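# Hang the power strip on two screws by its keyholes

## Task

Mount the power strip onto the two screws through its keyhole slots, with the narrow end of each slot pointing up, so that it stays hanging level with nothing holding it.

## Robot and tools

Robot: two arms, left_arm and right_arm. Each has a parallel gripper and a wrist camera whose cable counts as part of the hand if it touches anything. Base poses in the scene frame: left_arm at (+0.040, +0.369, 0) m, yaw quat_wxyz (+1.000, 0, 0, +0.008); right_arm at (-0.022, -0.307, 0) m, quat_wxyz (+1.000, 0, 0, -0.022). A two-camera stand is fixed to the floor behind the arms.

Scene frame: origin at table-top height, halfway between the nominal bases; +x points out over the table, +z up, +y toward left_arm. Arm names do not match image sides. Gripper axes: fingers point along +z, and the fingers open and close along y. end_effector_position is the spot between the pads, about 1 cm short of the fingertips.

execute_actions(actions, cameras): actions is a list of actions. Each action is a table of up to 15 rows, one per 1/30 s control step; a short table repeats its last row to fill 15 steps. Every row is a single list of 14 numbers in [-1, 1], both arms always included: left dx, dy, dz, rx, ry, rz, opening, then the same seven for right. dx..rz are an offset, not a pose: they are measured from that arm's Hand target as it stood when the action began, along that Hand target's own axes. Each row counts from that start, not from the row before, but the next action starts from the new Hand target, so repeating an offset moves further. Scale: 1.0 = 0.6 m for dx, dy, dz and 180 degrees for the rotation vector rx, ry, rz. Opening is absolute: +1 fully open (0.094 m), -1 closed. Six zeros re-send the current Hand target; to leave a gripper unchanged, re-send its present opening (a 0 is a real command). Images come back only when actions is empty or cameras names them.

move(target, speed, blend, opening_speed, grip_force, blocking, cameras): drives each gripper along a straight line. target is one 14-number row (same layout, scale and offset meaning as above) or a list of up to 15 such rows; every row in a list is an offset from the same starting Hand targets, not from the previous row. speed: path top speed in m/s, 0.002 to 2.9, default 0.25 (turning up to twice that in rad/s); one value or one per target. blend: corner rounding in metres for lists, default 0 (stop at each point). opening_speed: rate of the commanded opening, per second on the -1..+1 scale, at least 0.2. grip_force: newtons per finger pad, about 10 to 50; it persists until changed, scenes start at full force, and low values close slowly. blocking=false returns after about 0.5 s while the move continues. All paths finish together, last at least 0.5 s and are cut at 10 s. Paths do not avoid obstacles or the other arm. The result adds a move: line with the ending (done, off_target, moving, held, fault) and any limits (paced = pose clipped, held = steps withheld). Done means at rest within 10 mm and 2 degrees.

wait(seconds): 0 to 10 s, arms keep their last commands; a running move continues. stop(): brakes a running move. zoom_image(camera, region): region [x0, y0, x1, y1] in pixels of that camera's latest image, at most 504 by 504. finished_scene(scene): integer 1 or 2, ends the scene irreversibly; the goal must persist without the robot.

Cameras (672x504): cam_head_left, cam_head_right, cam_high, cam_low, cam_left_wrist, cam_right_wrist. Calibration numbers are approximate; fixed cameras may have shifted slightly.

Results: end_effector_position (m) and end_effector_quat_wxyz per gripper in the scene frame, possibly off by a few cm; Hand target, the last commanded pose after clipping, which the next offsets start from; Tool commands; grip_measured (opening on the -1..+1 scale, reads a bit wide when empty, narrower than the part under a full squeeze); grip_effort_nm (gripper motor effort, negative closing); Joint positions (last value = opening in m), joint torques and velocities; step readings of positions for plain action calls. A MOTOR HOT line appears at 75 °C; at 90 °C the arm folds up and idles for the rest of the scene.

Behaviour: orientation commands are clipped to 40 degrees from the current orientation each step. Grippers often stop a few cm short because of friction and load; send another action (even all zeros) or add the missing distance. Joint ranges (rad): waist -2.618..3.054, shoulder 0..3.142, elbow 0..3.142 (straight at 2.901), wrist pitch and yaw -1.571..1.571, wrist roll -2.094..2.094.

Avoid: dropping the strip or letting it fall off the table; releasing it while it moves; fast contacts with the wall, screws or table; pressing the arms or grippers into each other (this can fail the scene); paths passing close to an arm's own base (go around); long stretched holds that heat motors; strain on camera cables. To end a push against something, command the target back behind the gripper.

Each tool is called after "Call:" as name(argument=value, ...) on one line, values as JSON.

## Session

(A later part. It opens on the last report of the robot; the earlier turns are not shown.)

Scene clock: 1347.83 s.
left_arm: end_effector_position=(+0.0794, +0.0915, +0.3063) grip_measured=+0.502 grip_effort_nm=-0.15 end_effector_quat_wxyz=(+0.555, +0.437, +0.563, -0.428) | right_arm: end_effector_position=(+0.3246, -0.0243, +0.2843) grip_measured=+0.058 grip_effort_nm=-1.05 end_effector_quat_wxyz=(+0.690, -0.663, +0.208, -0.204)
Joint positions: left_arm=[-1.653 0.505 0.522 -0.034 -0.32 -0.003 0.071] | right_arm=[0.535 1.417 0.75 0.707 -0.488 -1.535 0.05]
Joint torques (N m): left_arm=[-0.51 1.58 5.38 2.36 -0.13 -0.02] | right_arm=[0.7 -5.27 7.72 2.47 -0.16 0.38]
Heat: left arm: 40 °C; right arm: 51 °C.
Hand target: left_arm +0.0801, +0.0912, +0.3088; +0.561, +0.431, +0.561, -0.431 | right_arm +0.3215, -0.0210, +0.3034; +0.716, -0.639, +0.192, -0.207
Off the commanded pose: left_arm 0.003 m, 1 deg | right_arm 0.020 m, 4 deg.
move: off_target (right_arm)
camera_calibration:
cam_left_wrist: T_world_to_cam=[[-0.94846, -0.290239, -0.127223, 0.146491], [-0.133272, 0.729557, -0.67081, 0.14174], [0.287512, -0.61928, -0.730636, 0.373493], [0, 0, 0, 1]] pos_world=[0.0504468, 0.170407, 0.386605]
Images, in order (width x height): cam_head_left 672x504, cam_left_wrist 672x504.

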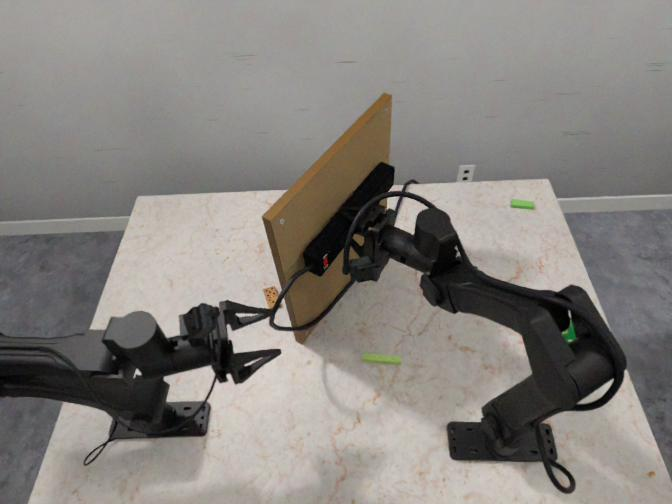

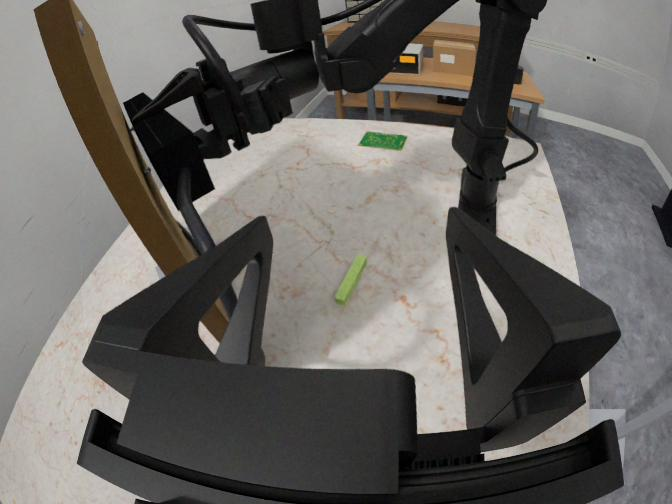

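Call:
move(target=[0,0,0,0,0,0,0.5,0,0.002,0.010,0.001,0.006,0,-1], speed=0.04, cameras=["cam_left_wrist","cam_head_left"])

Call:
zoom_image(camera="cam_head_left", region=[290, 150, 400, 270])

Call:
zoom_image(camera="cam_left_wrist", region=[110, 80, 230, 200])

Scene clock: 1370.27 s.
left_arm: end_effector_position=(+0.0794, +0.0915, +0.3063) grip_measured=+0.502 grip_effort_nm=-0.14 end_effector_quat_wxyz=(+0.555, +0.437, +0.563, -0.428) | right_arm: end_effector_position=(+0.3272, -0.0233, +0.2838) grip_measured=+0.058 grip_effort_nm=-1.05 end_effector_quat_wxyz=(+0.690, -0.659, +0.213, -0.211)
Joint positions: left_arm=[-1.653 0.505 0.522 -0.034 -0.32 -0.003 0.071] | right_arm=[0.543 1.427 0.75 0.722 -0.463 -1.535 0.05]
Joint torques (N m): left_arm=[-0.49 1.54 5.39 2.36 -0.14 0.02] | right_arm=[1.4 -4.71 8.58 2.45 0.03 0.34]
Heat: left arm: 40 °C; right arm: 55 °C.
Hand target: left_arm +0.0801, +0.0912, +0.3088; +0.561, +0.431, +0.561, -0.431 | right_arm +0.3248, -0.0159, +0.3028; +0.715, -0.636, +0.198, -0.214
Off the commanded pose: left_arm 0.003 m, 1 deg | right_arm 0.021 m, 4 deg.
move: off_target (right_arm)
camera_calibration:
cam_left_wrist: T_world_to_cam=[[-0.94846, -0.290239, -0.127223, 0.146491], [-0.133272, 0.729557, -0.67081, 0.14174], [0.287512, -0.61928, -0.730636, 0.373493], [0, 0, 0, 1]] pos_world=[0.0504468, 0.170407, 0.386605]
Images, in order (width x height): cam_head_left 672x504, cam_left_wrist 672x504.

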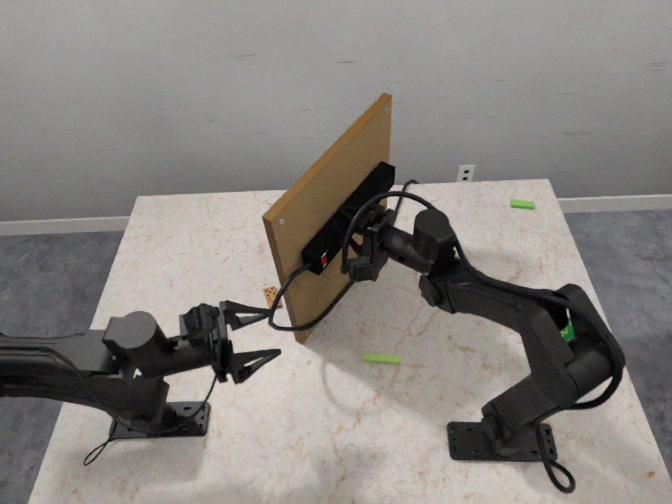

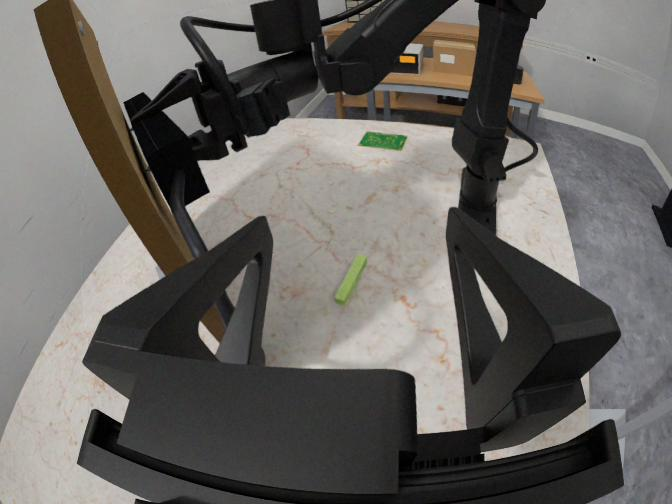

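Scaled by 4.200 from the camera's 672x504 image, which has a finer 960x720 frame.

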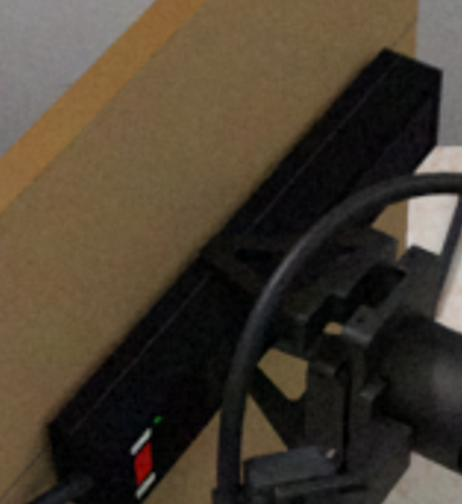

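Scaled by 4.200 from the camera's 672x504 image, which has a finer 960x720 frame.

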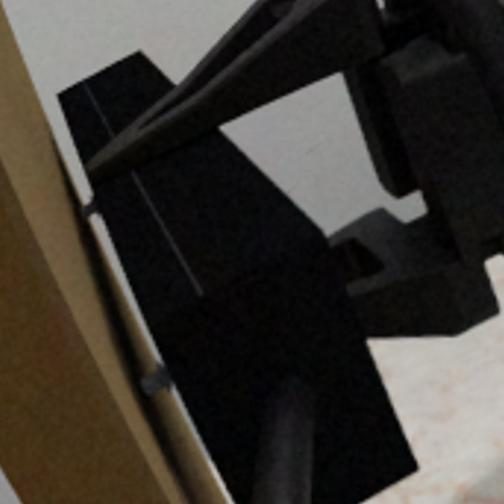

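Call:
move(target=[0,0,0,0,0,0,0.5,0,0.002,0.012,0,0,-0.003,-1], speed=0.04)

Call:
move(target=[0,0,0,0,0,0,0.5,0,0.002,0.010,0,0,0,-1], speed=0.04, cameras=["cam_left_wrist","cam_head_left"])

Call:
zoom_image(camera="cam_head_left", region=[290, 150, 400, 270])

Call:
zoom_image(camera="cam_left_wrist", region=[110, 80, 230, 200])

Scene clock: 1381.77 s.
left_arm: end_effector_position=(+0.0794, +0.0915, +0.3063) grip_measured=+0.502 grip_effort_nm=-0.15 end_effector_quat_wxyz=(+0.555, +0.437, +0.563, -0.428) | right_arm: end_effector_position=(+0.3277, -0.0229, +0.2836) grip_measured=+0.058 grip_effort_nm=-1.05 end_effector_quat_wxyz=(+0.690, -0.659, +0.212, -0.211)
Joint positions: left_arm=[-1.653 0.505 0.522 -0.034 -0.32 -0.003 0.071] | right_arm=[0.544 1.43 0.75 0.727 -0.461 -1.535 0.05]
Joint torques (N m): left_arm=[-0.44 1.48 5.39 2.34 -0.15 0] | right_arm=[2.18 -3.17 10.14 2.41 0.16 0.21]
Heat: left arm: 40 °C; right arm: 53 °C.
Hand target: left_arm +0.0801, +0.0912, +0.3088; +0.561, +0.431, +0.561, -0.431 | right_arm +0.3289, -0.0099, +0.3025; +0.714, -0.637, +0.195, -0.217
Off the commanded pose: left_arm 0.003 m, 1 deg | right_arm 0.023 m, 4 deg.
move: off_target (right_arm)

Scene clock: 1382.47 s.
left_arm: end_effector_position=(+0.0794, +0.0915, +0.3063) grip_measured=+0.502 grip_effort_nm=-0.14 end_effector_quat_wxyz=(+0.555, +0.437, +0.563, -0.428) | right_arm: end_effector_position=(+0.3279, -0.0224, +0.2834) grip_measured=+0.058 grip_effort_nm=-1.05 end_effector_quat_wxyz=(+0.691, -0.658, +0.211, -0.211)
Joint positions: left_arm=[-1.653 0.505 0.522 -0.034 -0.32 -0.003 0.071] | right_arm=[0.544 1.434 0.75 0.733 -0.464 -1.534 0.05]
Joint torques (N m): left_arm=[-0.47 1.47 5.35 2.36 -0.16 0.03] | right_arm=[2.88 -1.91 11.37 2.44 0.27 0.26]
Heat: left arm: 40 °C; right arm: 53 °C.
Hand target: left_arm +0.0801, +0.0912, +0.3088; +0.561, +0.431, +0.561, -0.431 | right_arm +0.3323, -0.0048, +0.3020; +0.714, -0.637, +0.195, -0.217
Off the commanded pose: left_arm 0.003 m, 1 deg | right_arm 0.026 m, 4 deg.
move: off_target (right_arm)
camera_calibration:
cam_left_wrist: T_world_to_cam=[[-0.94846, -0.290239, -0.127223, 0.146491], [-0.133272, 0.729557, -0.67081, 0.14174], [0.287512, -0.61928, -0.730636, 0.373493], [0, 0, 0, 1]] pos_world=[0.0504468, 0.170407, 0.386605]
Images, in order (width x height): cam_head_left 672x504, cam_left_wrist 672x504.

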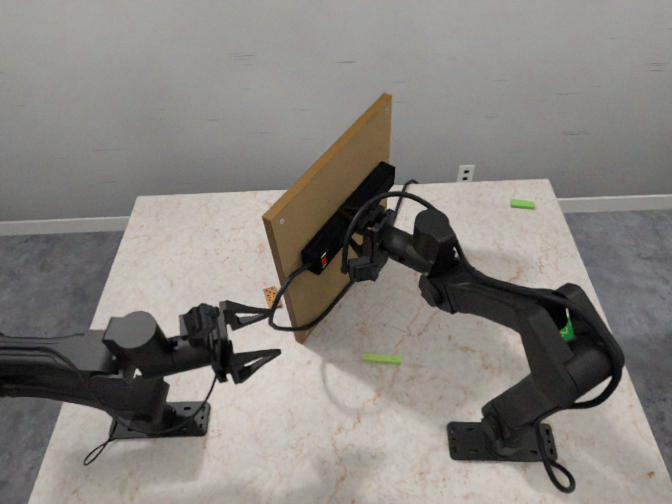

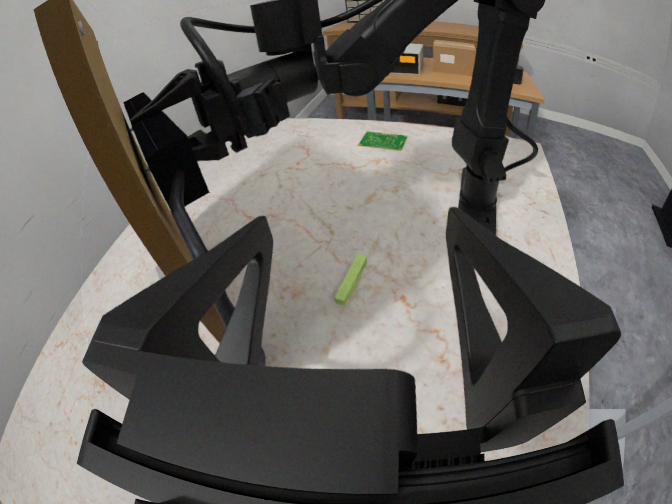

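Scaled by 4.200 from the camera's 672x504 image, which has a finer 960x720 frame.

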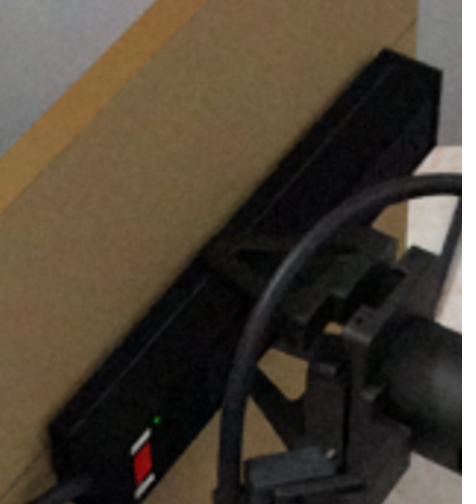

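Scaled by 4.200 from the camera's 672x504 image, which has a finer 960x720 frame.

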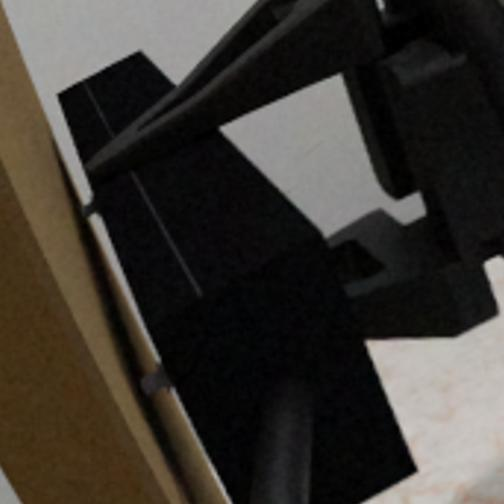

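Call:
zoom_image(camera="cam_left_wrist", region=[120, 110, 180, 210])

Scaled by 5.040 from the camera's 672x504 image, which has a finer 960x720 frame.

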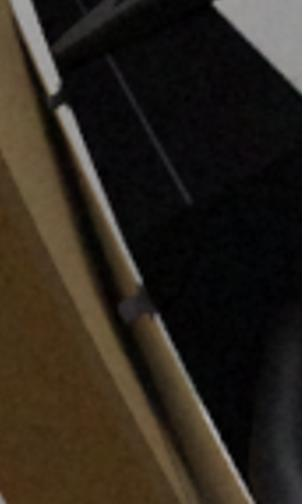

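Call:
move(target=[[0,0,0,0,0,0,0.5,-0.02,0.004,0.004,0,0,-0.003,-1],[0,0,0,0,0,0,0.5,-0.02,0.018,0.006,0,0,-0.003,-1]], speed=0.04, cameras=["cam_left_wrist","cam_head_left"])

Call:
zoom_image(camera="cam_head_left", region=[290, 150, 400, 270])

Call:
zoom_image(camera="cam_left_wrist", region=[120, 110, 180, 210])

Scene clock: 1398.77 s.
left_arm: end_effector_position=(+0.0794, +0.0915, +0.3063) grip_measured=+0.502 grip_effort_nm=-0.14 end_effector_quat_wxyz=(+0.555, +0.437, +0.563, -0.428) | right_arm: end_effector_position=(+0.3273, -0.0220, +0.2828) grip_measured=+0.058 grip_effort_nm=-1.05 end_effector_quat_wxyz=(+0.697, -0.647, +0.215, -0.222)
Joint positions: left_arm=[-1.653 0.505 0.522 -0.034 -0.32 -0.003 0.071] | right_arm=[0.559 1.442 0.725 0.793 -0.426 -1.527 0.05]
Joint torques (N m): left_arm=[-0.42 1.52 5.42 2.37 -0.14 0] | right_arm=[5.26 -1.26 10.74 2.31 0.36 -0.02]
Heat: left arm: 40 °C; right arm: 54 °C.
Hand target: left_arm +0.0801, +0.0912, +0.3088; +0.561, +0.431, +0.561, -0.431 | right_arm +0.3250, +0.0059, +0.2916; +0.713, -0.638, +0.192, -0.220
Off the commanded pose: left_arm 0.003 m, 1 deg | right_arm 0.029 m, 3 deg.
move: off_target (right_arm)
camera_calibration:
cam_left_wrist: T_world_to_cam=[[-0.94846, -0.290239, -0.127223, 0.146491], [-0.133272, 0.729557, -0.67081, 0.14174], [0.287512, -0.61928, -0.730636, 0.373493], [0, 0, 0, 1]] pos_world=[0.0504468, 0.170407, 0.386605]
Images, in order (width x height): cam_head_left 672x504, cam_left_wrist 672x504.

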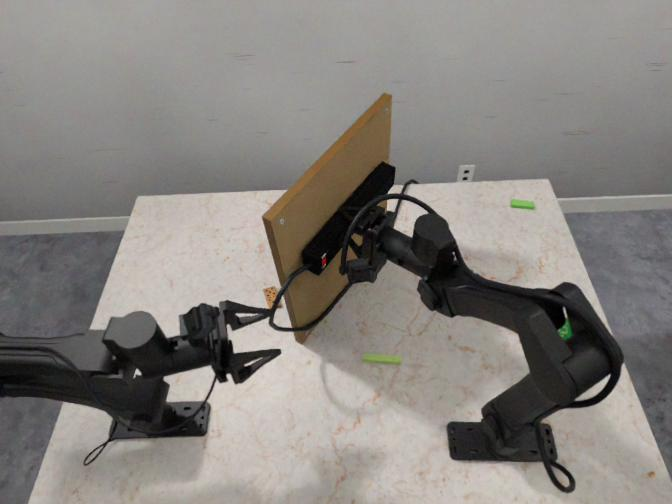

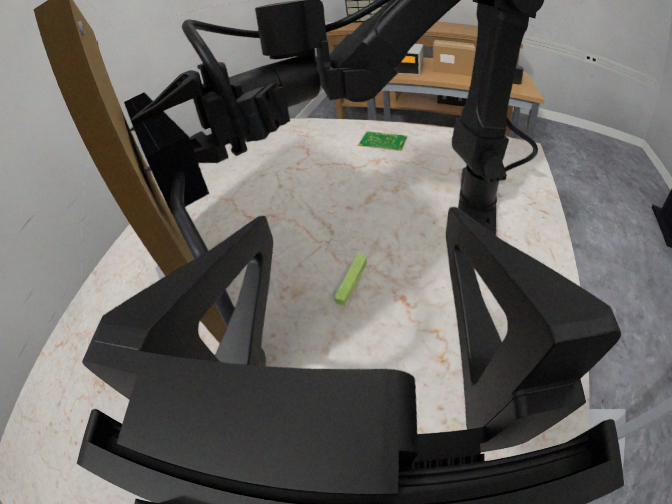

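Scaled by 4.200 from the camera's 672x504 image, which has a finer 960x720 frame.

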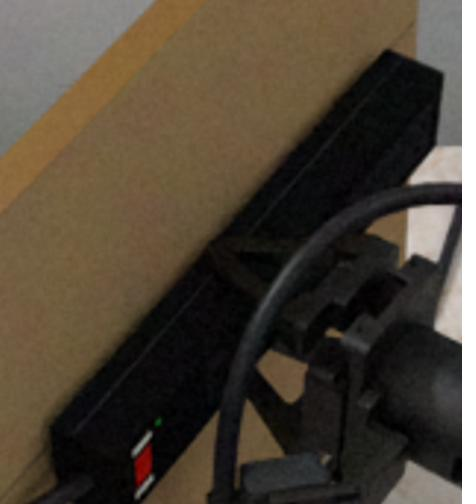

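Scaled by 5.040 from the camera's 672x504 image, which has a finer 960x720 frame.

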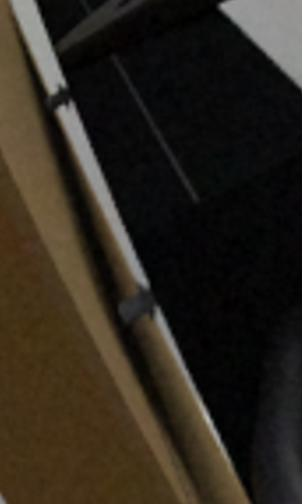

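Call:
move(target=[[0,0,0,0,0,0,0.5,-0.01,0.006,0.004,-0.014,0,0,-1],[0,0,0,0,0,0,0.5,-0.02,0.012,0.010,-0.014,0,0,-1]], speed=0.04, cameras=["cam_left_wrist","cam_head_left"])

Call:
zoom_image(camera="cam_head_left", region=[290, 150, 400, 270])

Call:
zoom_image(camera="cam_left_wrist", region=[120, 110, 180, 210])

Scene clock: 1410.23 s.
left_arm: end_effector_position=(+0.0794, +0.0915, +0.3063) grip_measured=+0.502 grip_effort_nm=-0.14 end_effector_quat_wxyz=(+0.555, +0.437, +0.563, -0.428) | right_arm: end_effector_position=(+0.3271, -0.0211, +0.2824) grip_measured=+0.058 grip_effort_nm=-1.05 end_effector_quat_wxyz=(+0.689, -0.647, +0.229, -0.234)
Joint positions: left_arm=[-1.653 0.505 0.522 -0.034 -0.32 -0.003 0.071] | right_arm=[0.585 1.426 0.724 0.765 -0.362 -1.536 0.05]
Joint torques (N m): left_arm=[-0.55 1.5 5.37 2.35 -0.13 0] | right_arm=[6.74 -0.64 11.6 1.95 0.11 -0.14]
Heat: left arm: 39 °C; right arm: 54 °C.
Hand target: left_arm +0.0801, +0.0912, +0.3088; +0.561, +0.431, +0.561, -0.431 | right_arm +0.3188, +0.0183, +0.2851; +0.699, -0.653, +0.197, -0.216
Off the commanded pose: left_arm 0.003 m, 1 deg | right_arm 0.040 m, 4 deg.
move: off_target (right_arm)
camera_calibration:
cam_left_wrist: T_world_to_cam=[[-0.94846, -0.290239, -0.127223, 0.146491], [-0.133272, 0.729557, -0.67081, 0.14174], [0.287512, -0.61928, -0.730636, 0.373493], [0, 0, 0, 1]] pos_world=[0.0504468, 0.170407, 0.386605]
Images, in order (width x height): cam_head_left 672x504, cam_left_wrist 672x504.

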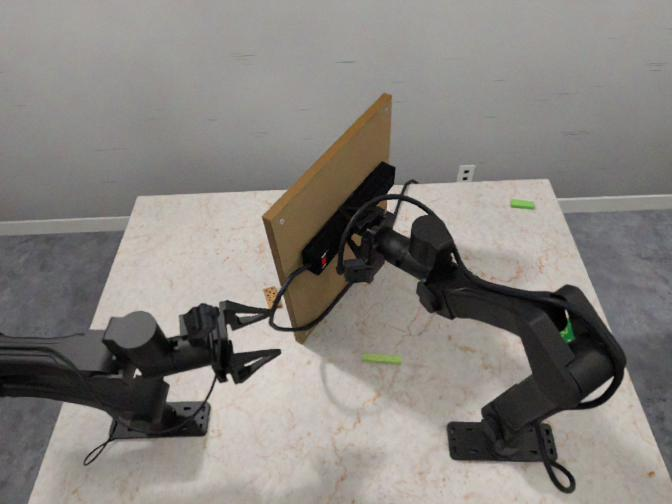

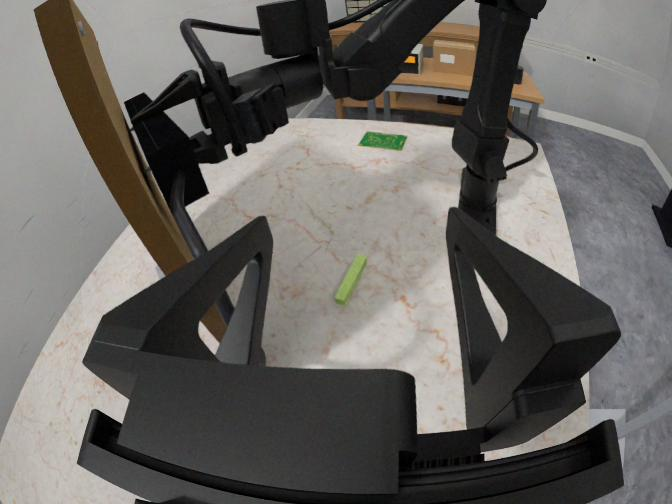

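Scaled by 4.200 from the camera's 672x504 image, which has a finer 960x720 frame.

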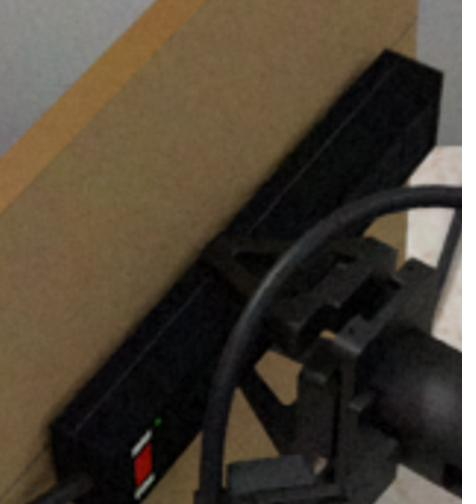

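Scaled by 5.040 from the camera's 672x504 image, which has a finer 960x720 frame.

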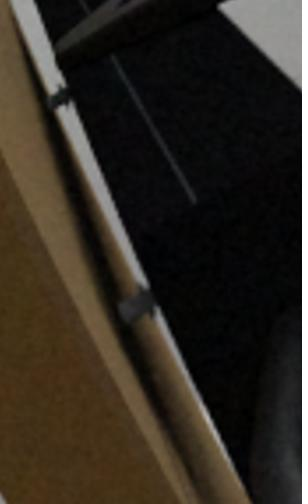

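Call:
move(target=[[0,0,0,0,0,0,0.5,0.02,0.01,-0.03,0,0,0,-1],[0,0,0,0,0,0,0.5,0.02,0.03,-0.03,0,0,0,-1]], speed=0.05, cameras=["cam_left_wrist","cam_head_left"])

Call:
zoom_image(camera="cam_head_left", region=[290, 150, 400, 270])

Call:
zoom_image(camera="cam_left_wrist", region=[120, 110, 180, 210])

Scene clock: 1419.10 s.
left_arm: end_effector_position=(+0.0794, +0.0915, +0.3063) grip_measured=+0.502 grip_effort_nm=-0.14 end_effector_quat_wxyz=(+0.555, +0.437, +0.563, -0.428) | right_arm: end_effector_position=(+0.3261, -0.0223, +0.2808) grip_measured=+0.058 grip_effort_nm=-1.05 end_effector_quat_wxyz=(+0.704, -0.631, +0.222, -0.238)
Joint positions: left_arm=[-1.653 0.505 0.522 -0.034 -0.32 -0.003 0.071] | right_arm=[0.582 1.454 0.687 0.881 -0.367 -1.518 0.05]
Joint torques (N m): left_arm=[-0.46 1.51 5.37 2.37 -0.12 0.01] | right_arm=[2.35 -1.92 8.1 1.67 -0.5 -0.24]
Heat: left arm: 39 °C; right arm: 51 °C.
Hand target: left_arm +0.0801, +0.0912, +0.3088; +0.561, +0.431, +0.561, -0.431 | right_arm +0.3196, -0.0024, +0.2660; +0.699, -0.653, +0.197, -0.216
Off the commanded pose: left_arm 0.003 m, 1 deg | right_arm 0.026 m, 5 deg.
move: off_target (right_arm)
camera_calibration:
cam_left_wrist: T_world_to_cam=[[-0.94846, -0.290239, -0.127223, 0.146491], [-0.133272, 0.729557, -0.67081, 0.14174], [0.287512, -0.61928, -0.730636, 0.373493], [0, 0, 0, 1]] pos_world=[0.0504468, 0.170407, 0.386605]
Images, in order (width x height): cam_head_left 672x504, cam_left_wrist 672x504.

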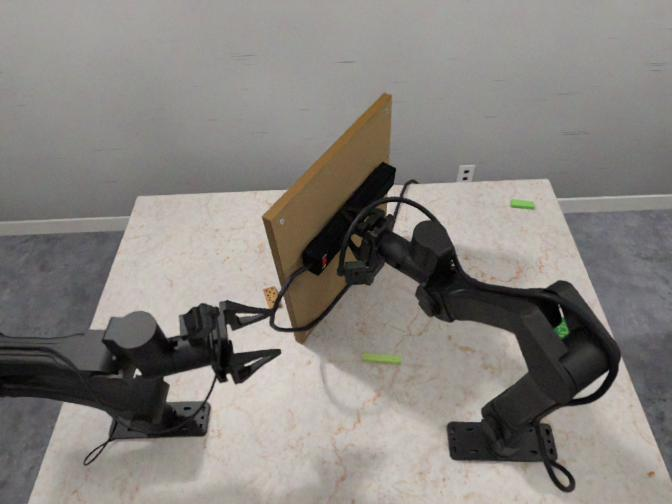

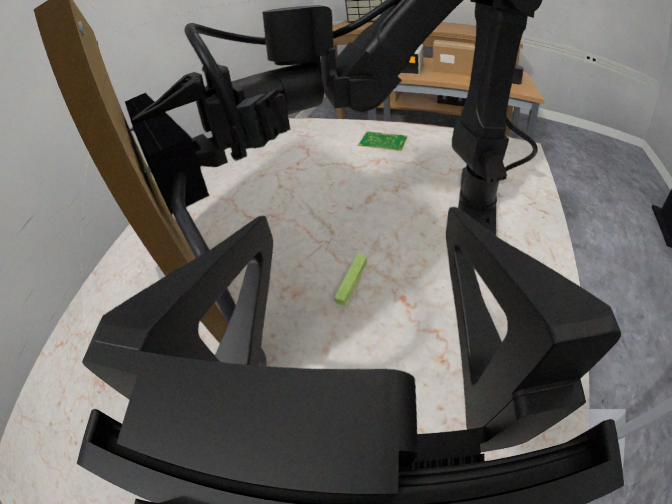

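Scaled by 4.200 from the camera's 672x504 image, which has a finer 960x720 frame.

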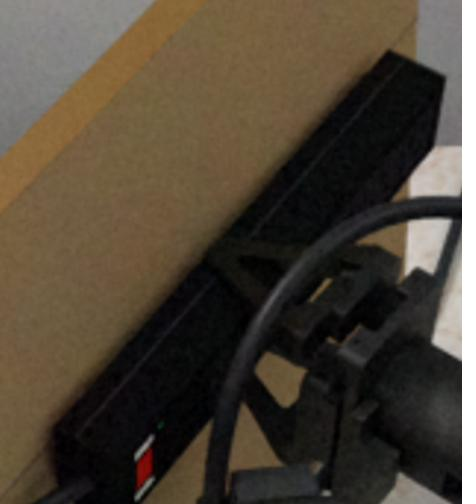

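Scaled by 5.040 from the camera's 672x504 image, which has a finer 960x720 frame.

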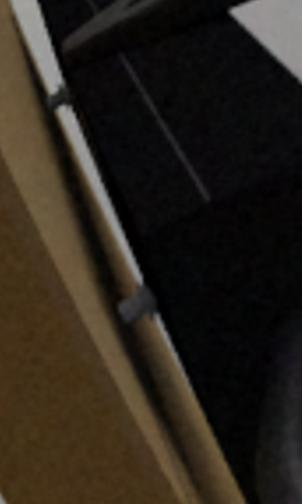

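Call:
move(target=[0,0,0,0,0,0,0.5,-0.01,-0.04,-0.09,-0.004,0,0,-1], speed=0.08)

Call:
move(target=[0,0,0,0,0,0,0.5,0,-0.03,-0.09,0,0,0,-1], speed=0.1, cameras=["cam_left_wrist","cam_head_left"])

Call:
zoom_image(camera="cam_left_wrist", region=[110, 80, 290, 230])

Scene clock: 1453.27 s.
left_arm: end_effector_position=(+0.0794, +0.0915, +0.3063) grip_measured=+0.502 grip_effort_nm=-0.15 end_effector_quat_wxyz=(+0.555, +0.437, +0.563, -0.428) | right_arm: end_effector_position=(+0.2909, -0.0433, +0.2582) grip_measured=+0.057 grip_effort_nm=-1.05 end_effector_quat_wxyz=(+0.666, -0.682, +0.220, -0.207)
Joint positions: left_arm=[-1.653 0.505 0.522 -0.034 -0.32 -0.003 0.071] | right_arm=[0.546 1.26 0.591 0.64 -0.455 -1.574 0.05]
Joint torques (N m): left_arm=[-0.47 1.52 5.38 2.35 -0.15 0.01] | right_arm=[-0.2 -7.34 7.87 2.22 -0.36 0.24]
Heat: left arm: 39 °C; right arm: 48 °C.
Hand target: left_arm +0.0801, +0.0912, +0.3088; +0.561, +0.431, +0.561, -0.431 | right_arm +0.2834, -0.0450, +0.2862; +0.695, -0.657, +0.198, -0.215
Off the commanded pose: left_arm 0.003 m, 1 deg | right_arm 0.029 m, 5 deg.
move: off_target (right_arm)

Scene clock: 1454.60 s.
left_arm: end_effector_position=(+0.0794, +0.0915, +0.3063) grip_measured=+0.502 grip_effort_nm=-0.14 end_effector_quat_wxyz=(+0.555, +0.437, +0.563, -0.428) | right_arm: end_effector_position=(+0.2613, -0.0900, +0.2797) grip_measured=+0.057 grip_effort_nm=-1.05 end_effector_quat_wxyz=(+0.670, -0.677, +0.219, -0.212)
Joint positions: left_arm=[-1.653 0.505 0.522 -0.034 -0.32 -0.003 0.071] | right_arm=[0.41 0.993 0.524 0.455 -0.585 -1.572 0.05]
Joint torques (N m): left_arm=[-0.49 1.48 5.41 2.36 -0.15 0] | right_arm=[-0.32 -4.77 7.86 2.15 -0.39 0.35]
Heat: left arm: 39 °C; right arm: 48 °C.
Hand target: left_arm +0.0801, +0.0912, +0.3088; +0.561, +0.431, +0.561, -0.431 | right_arm +0.2526, -0.0905, +0.3010; +0.695, -0.657, +0.198, -0.215
Off the commanded pose: left_arm 0.003 m, 1 deg | right_arm 0.023 m, 4 deg.
move: off_target (right_arm)
camera_calibration:
cam_left_wrist: T_world_to_cam=[[-0.94846, -0.290239, -0.127223, 0.146491], [-0.133272, 0.729557, -0.67081, 0.14174], [0.287512, -0.61928, -0.730636, 0.373493], [0, 0, 0, 1]] pos_world=[0.0504468, 0.170407, 0.386605]
Images, in order (width x height): cam_head_left 672x504, cam_left_wrist 672x504.

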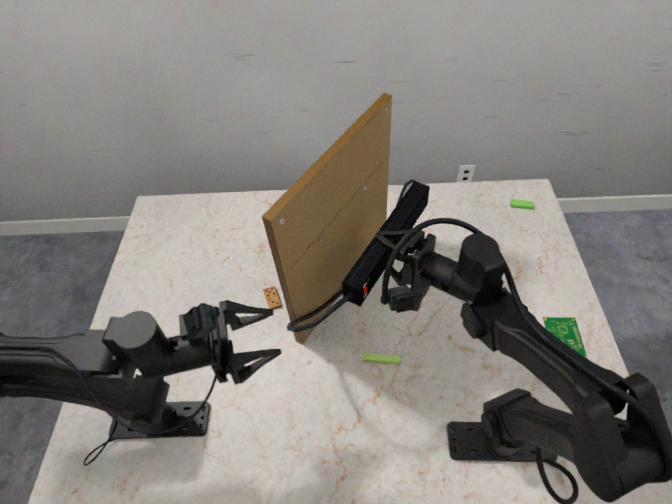

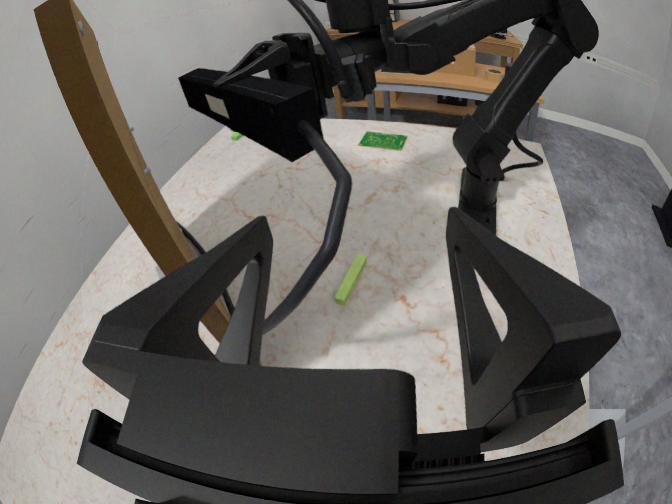

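Scaled by 2.800 from the camera's 672x504 image, which has a finer 960x720 frame.

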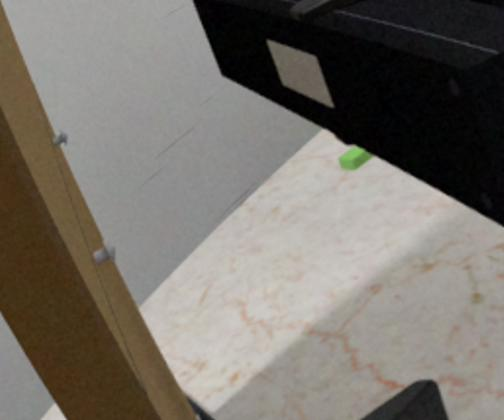

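Call:
zoom_image(camera="cam_left_wrist", region=[170, 60, 250, 130])

Call:
zoom_image(camera="cam_left_wrist", region=[230, 80, 310, 170])

Scaled by 6.300 from the camera's 672x504 image, which has a finer 960x720 frame.

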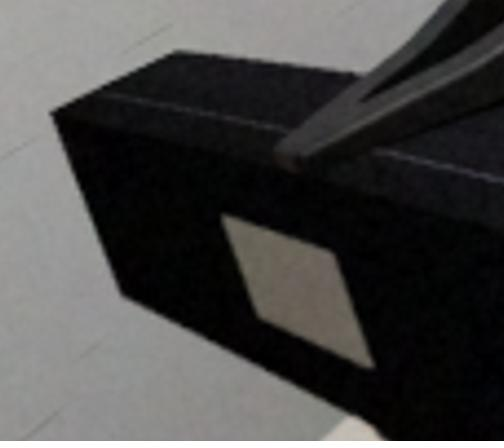

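Scaled by 5.600 from the camera's 672x504 image, which has a finer 960x720 frame.

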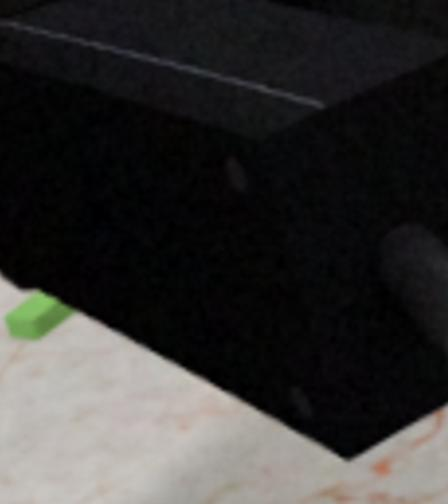

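Call:
move(target=[0,0,0,0,0,0,0.5,-0.04,0,-0.06,0,-0.2,0,-1], speed=0.12, cameras=["cam_left_wrist","cam_head_left"])

Call:
zoom_image(camera="cam_left_wrist", region=[180, 30, 360, 180])

Scene clock: 1478.27 s.
left_arm: end_effector_position=(+0.0794, +0.0915, +0.3063) grip_measured=+0.502 grip_effort_nm=-0.14 end_effector_quat_wxyz=(+0.555, +0.437, +0.563, -0.428) | right_arm: end_effector_position=(+0.2120, -0.1060, +0.2913) grip_measured=+0.057 grip_effort_nm=-1.05 end_effector_quat_wxyz=(+0.713, -0.701, -0.017, -0.004)
Joint positions: left_arm=[-1.653 0.505 0.522 -0.034 -0.32 -0.003 0.071] | right_arm=[0.125 1.258 0.61 0.914 -1.506 -1.334 0.05]
Joint torques (N m): left_arm=[-0.47 1.55 5.34 2.35 -0.13 0] | right_arm=[-0.27 -2.92 8.84 1.15 -0.02 0.3]
Heat: left arm: 39 °C; right arm: 49 °C.
Hand target: left_arm +0.0801, +0.0912, +0.3088; +0.561, +0.431, +0.561, -0.431 | right_arm +0.2127, -0.1069, +0.2988; +0.722, -0.692, -0.026, -0.001
Off the commanded pose: left_arm 0.003 m, 1 deg | right_arm 0.008 m, 2 deg.
move: done
camera_calibration:
cam_left_wrist: T_world_to_cam=[[-0.94846, -0.290239, -0.127223, 0.146491], [-0.133272, 0.729557, -0.67081, 0.14174], [0.287512, -0.61928, -0.730636, 0.373493], [0, 0, 0, 1]] pos_world=[0.0504468, 0.170407, 0.386605]
Images, in order (width x height): cam_head_left 672x504, cam_left_wrist 672x504.

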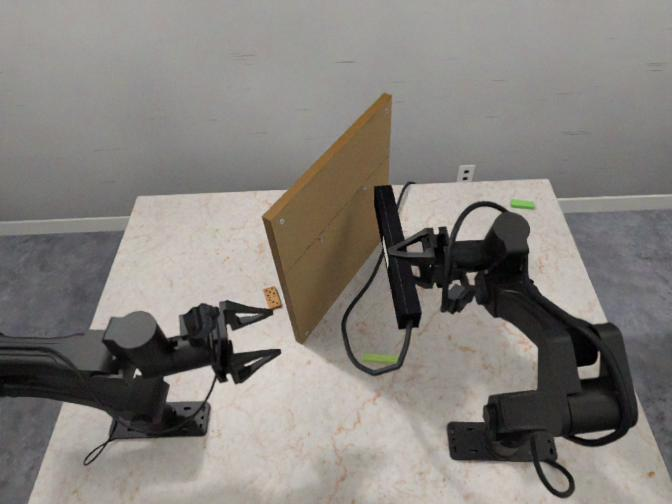

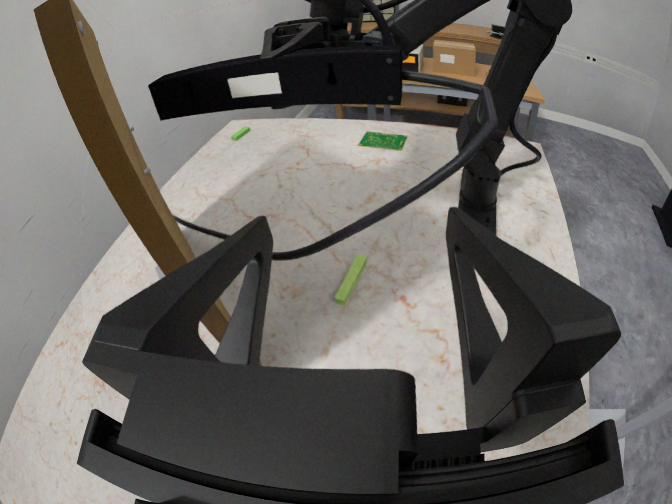

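Scaled by 2.800 from the camera's 672x504 image, which has a finer 960x720 frame.

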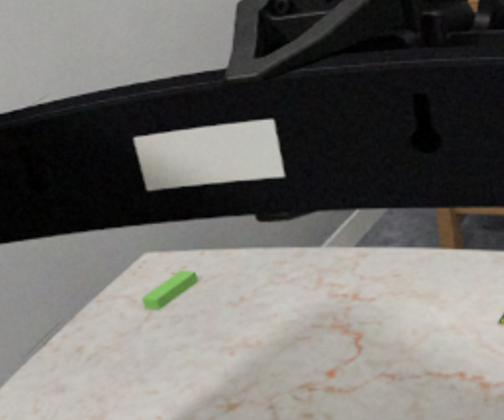

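Great view.

Call:
zoom_image(camera="cam_left_wrist", region=[290, 30, 420, 120])

Call:
zoom_image(camera="cam_left_wrist", region=[140, 60, 230, 130])

Scaled by 3.877 from the camera's 672x504 image, which has a finer 960x720 frame.

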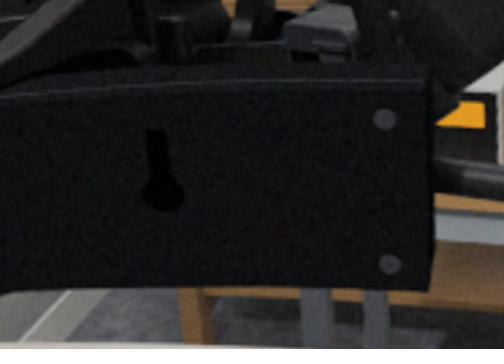

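Scaled by 5.600 from the camera's 672x504 image, which has a finer 960x720 frame.

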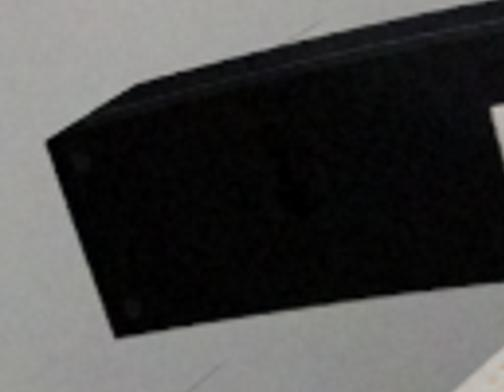

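Call:
move(target=[[0,0,0,0,0,0,0.5,0.067,-0.02,0.027,0,0.2,0,-1]], speed=0.12)

Call:
move(target=[0,0,0,0,0,0,0.5,-0.004,-0.07,0.1,0,0,0.002,-1], speed=0.1)

Scene clock: 1540.87 s.
left_arm: end_effector_position=(+0.0794, +0.0915, +0.3063) grip_measured=+0.502 grip_effort_nm=-0.15 end_effector_quat_wxyz=(+0.555, +0.437, +0.563, -0.428) | right_arm: end_effector_position=(+0.2616, -0.0920, +0.2915) grip_measured=+0.057 grip_effort_nm=-1.05 end_effector_quat_wxyz=(+0.673, -0.675, +0.222, -0.206)
Joint positions: left_arm=[-1.653 0.505 0.522 -0.034 -0.32 -0.003 0.071] | right_arm=[0.397 0.98 0.565 0.404 -0.602 -1.556 0.05]
Joint torques (N m): left_arm=[-0.44 1.63 5.37 2.35 -0.13 0.01] | right_arm=[0.83 -4.71 8.06 2.08 -0.17 0.23]
Heat: left arm: 39 °C; right arm: 45 °C.
Hand target: left_arm +0.0801, +0.0912, +0.3088; +0.561, +0.431, +0.561, -0.431 | right_arm +0.2518, -0.0899, +0.3131; +0.695, -0.657, +0.198, -0.215
Off the commanded pose: left_arm 0.003 m, 1 deg | right_arm 0.024 m, 4 deg.
move: off_target (right_arm)

Scene clock: 1542.27 s.
left_arm: end_effector_position=(+0.0794, +0.0915, +0.3063) grip_measured=+0.502 grip_effort_nm=-0.14 end_effector_quat_wxyz=(+0.555, +0.437, +0.563, -0.428) | right_arm: end_effector_position=(+0.2843, -0.0476, +0.3212) grip_measured=+0.057 grip_effort_nm=-1.05 end_effector_quat_wxyz=(+0.664, -0.683, +0.226, -0.204)
Joint positions: left_arm=[-1.653 0.505 0.522 -0.034 -0.32 -0.003 0.071] | right_arm=[0.546 1.141 0.789 0.313 -0.451 -1.567 0.05]
Joint torques (N m): left_arm=[-0.46 1.5 5.37 2.36 -0.13 0] | right_arm=[0.92 -3.37 12.25 2.23 -0.17 0.25]
Heat: left arm: 39 °C; right arm: 45 °C.
Hand target: left_arm +0.0801, +0.0912, +0.3088; +0.561, +0.431, +0.561, -0.431 | right_arm +0.2817, -0.0407, +0.3584; +0.695, -0.657, +0.200, -0.213
Off the commanded pose: left_arm 0.003 m, 1 deg | right_arm 0.038 m, 6 deg.
move: off_target (right_arm)

Call:
move(target=[[0,0,0,0,0,0,0.5,-0.002,0.035,0.03,0.008,0.0,0,-1],[0,0,0,0,0,0,0.5,-0.002,0.085,0.05,0.01,0.0,0,-1]], speed=0.05, cameras=["cam_left_wrist","cam_head_left"])

Call:
zoom_image(camera="cam_head_left", region=[290, 150, 400, 270])

Call:
zoom_image(camera="cam_left_wrist", region=[110, 80, 230, 200])

Scene clock: 1554.10 s.
left_arm: end_effector_position=(+0.0794, +0.0915, +0.3063) grip_measured=+0.502 grip_effort_nm=-0.14 end_effector_quat_wxyz=(+0.555, +0.437, +0.563, -0.428) | right_arm: end_effector_position=(+0.3033, -0.0184, +0.2877) grip_measured=+0.057 grip_effort_nm=-1.05 end_effector_quat_wxyz=(+0.676, -0.672, +0.214, -0.214)
Joint positions: left_arm=[-1.653 0.505 0.522 -0.034 -0.32 -0.003 0.071] | right_arm=[0.607 1.325 0.726 0.606 -0.394 -1.567 0.05]
Joint torques (N m): left_arm=[-0.43 1.5 5.37 2.37 -0.13 0] | right_arm=[1.06 -4.52 8.03 2.51 -0.12 0.34]
Heat: left arm: 39 °C; right arm: 47 °C.
Hand target: left_arm +0.0801, +0.0912, +0.3088; +0.561, +0.431, +0.561, -0.431 | right_arm +0.2991, -0.0128, +0.3091; +0.705, -0.646, +0.197, -0.216
Off the commanded pose: left_arm 0.003 m, 1 deg | right_arm 0.023 m, 5 deg.
move: off_target (right_arm)
camera_calibration:
cam_left_wrist: T_world_to_cam=[[-0.94846, -0.290239, -0.127223, 0.146491], [-0.133272, 0.729557, -0.67081, 0.14174], [0.287512, -0.61928, -0.730636, 0.373493], [0, 0, 0, 1]] pos_world=[0.0504468, 0.170407, 0.386605]
Images, in order (width x height): cam_head_left 672x504, cam_left_wrist 672x504.

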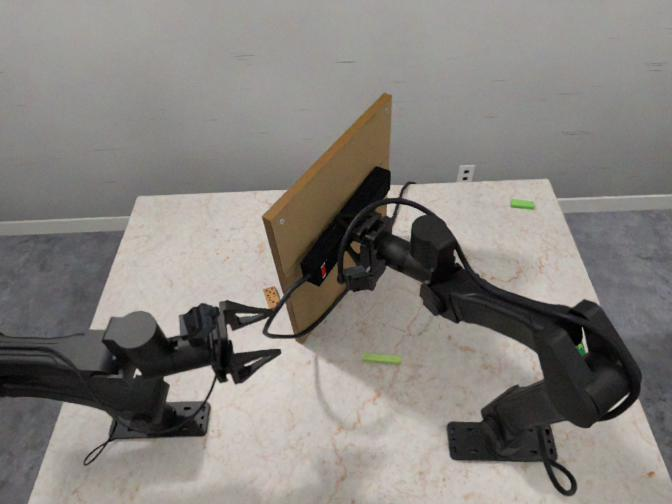

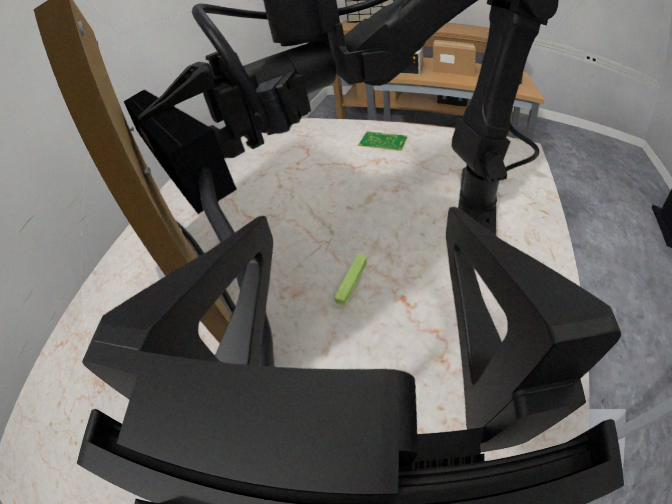

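Scaled by 4.200 from the camera's 672x504 image, which has a finer 960x720 frame.

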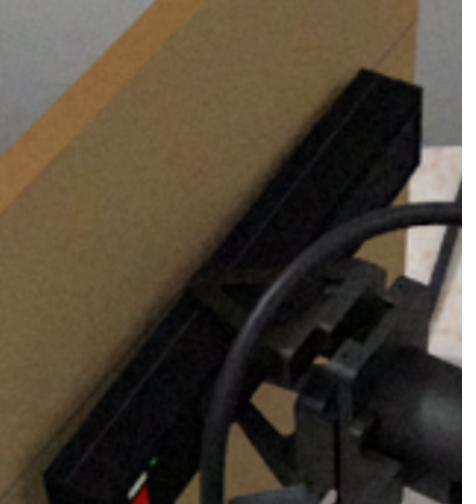

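Scaled by 4.200 from the camera's 672x504 image, which has a finer 960x720 frame.

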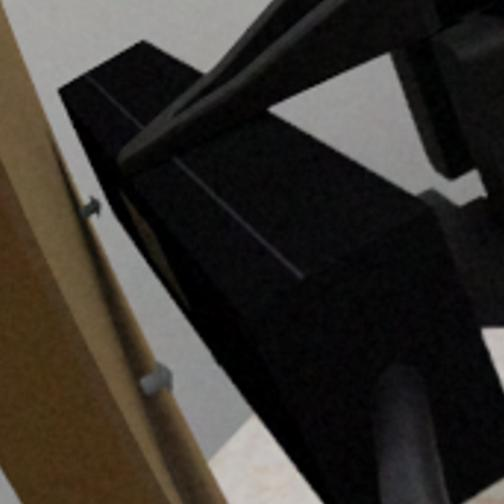

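Call:
move(target=[0,0,0,0,0,0,0.5,0.036,-0.003,0.006,0.004,0.01,0,-1], speed=0.05, cameras=["cam_left_wrist","cam_head_left"])

Call:
zoom_image(camera="cam_head_left", region=[290, 150, 400, 270])

Call:
zoom_image(camera="cam_left_wrist", region=[110, 80, 230, 200])

Scene clock: 1564.63 s.
left_arm: end_effector_position=(+0.0794, +0.0915, +0.3063) grip_measured=+0.502 grip_effort_nm=-0.15 end_effector_quat_wxyz=(+0.555, +0.437, +0.563, -0.428) | right_arm: end_effector_position=(+0.3174, -0.0250, +0.2788) grip_measured=+0.057 grip_effort_nm=-1.05 end_effector_quat_wxyz=(+0.672, -0.670, +0.227, -0.219)
Joint positions: left_arm=[-1.653 0.505 0.522 -0.034 -0.32 -0.003 0.071] | right_arm=[0.575 1.365 0.726 0.638 -0.398 -1.559 0.05]
Joint torques (N m): left_arm=[-0.55 1.51 5.42 2.37 -0.13 -0.02] | right_arm=[-0.2 -4.86 9.96 2.49 -0.25 0.29]
Heat: left arm: 39 °C; right arm: 47 °C.
Hand target: left_arm +0.0801, +0.0912, +0.3088; +0.561, +0.431, +0.561, -0.431 | right_arm +0.3188, -0.0219, +0.3113; +0.706, -0.638, +0.207, -0.227
Off the commanded pose: left_arm 0.003 m, 1 deg | right_arm 0.033 m, 6 deg.
move: off_target (right_arm)
camera_calibration:
cam_left_wrist: T_world_to_cam=[[-0.94846, -0.290239, -0.127223, 0.146491], [-0.133272, 0.729557, -0.67081, 0.14174], [0.287512, -0.61928, -0.730636, 0.373493], [0, 0, 0, 1]] pos_world=[0.0504468, 0.170407, 0.386605]
Images, in order (width x height): cam_head_left 672x504, cam_left_wrist 672x504.

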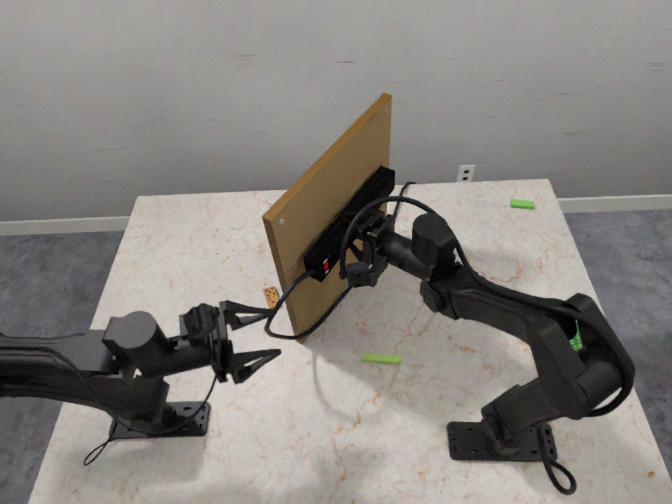

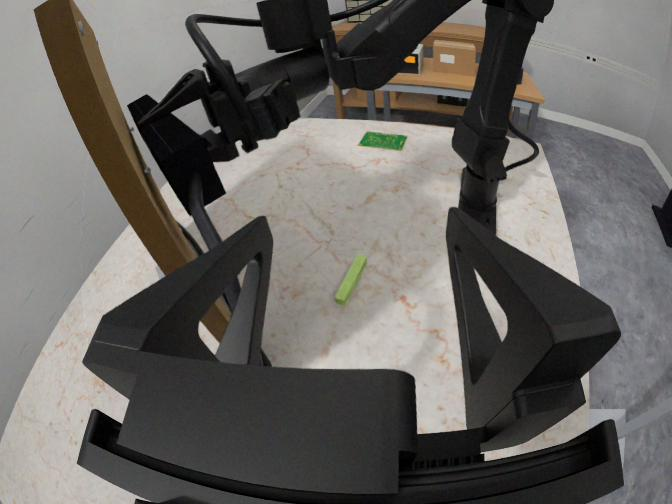

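Scaled by 4.200 from the camera's 672x504 image, which has a finer 960x720 frame.

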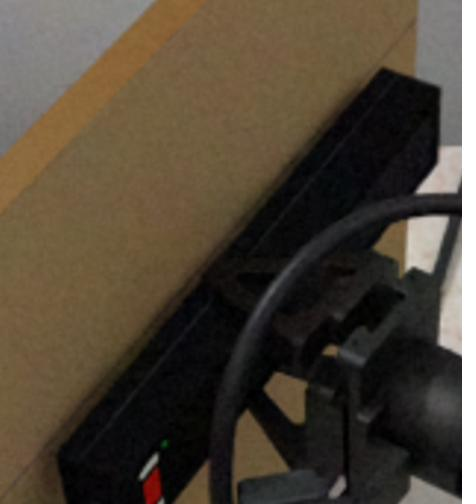

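Scaled by 4.200 from the camera's 672x504 image, which has a finer 960x720 frame.

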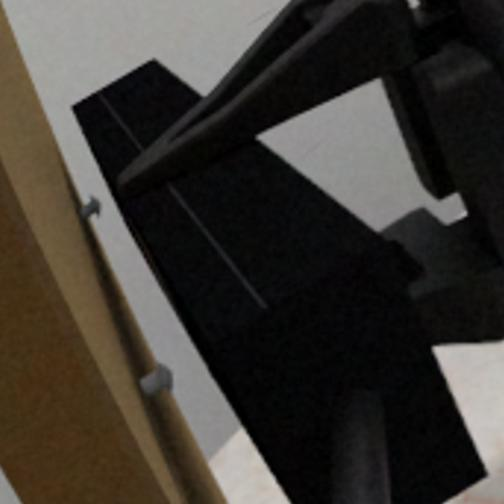

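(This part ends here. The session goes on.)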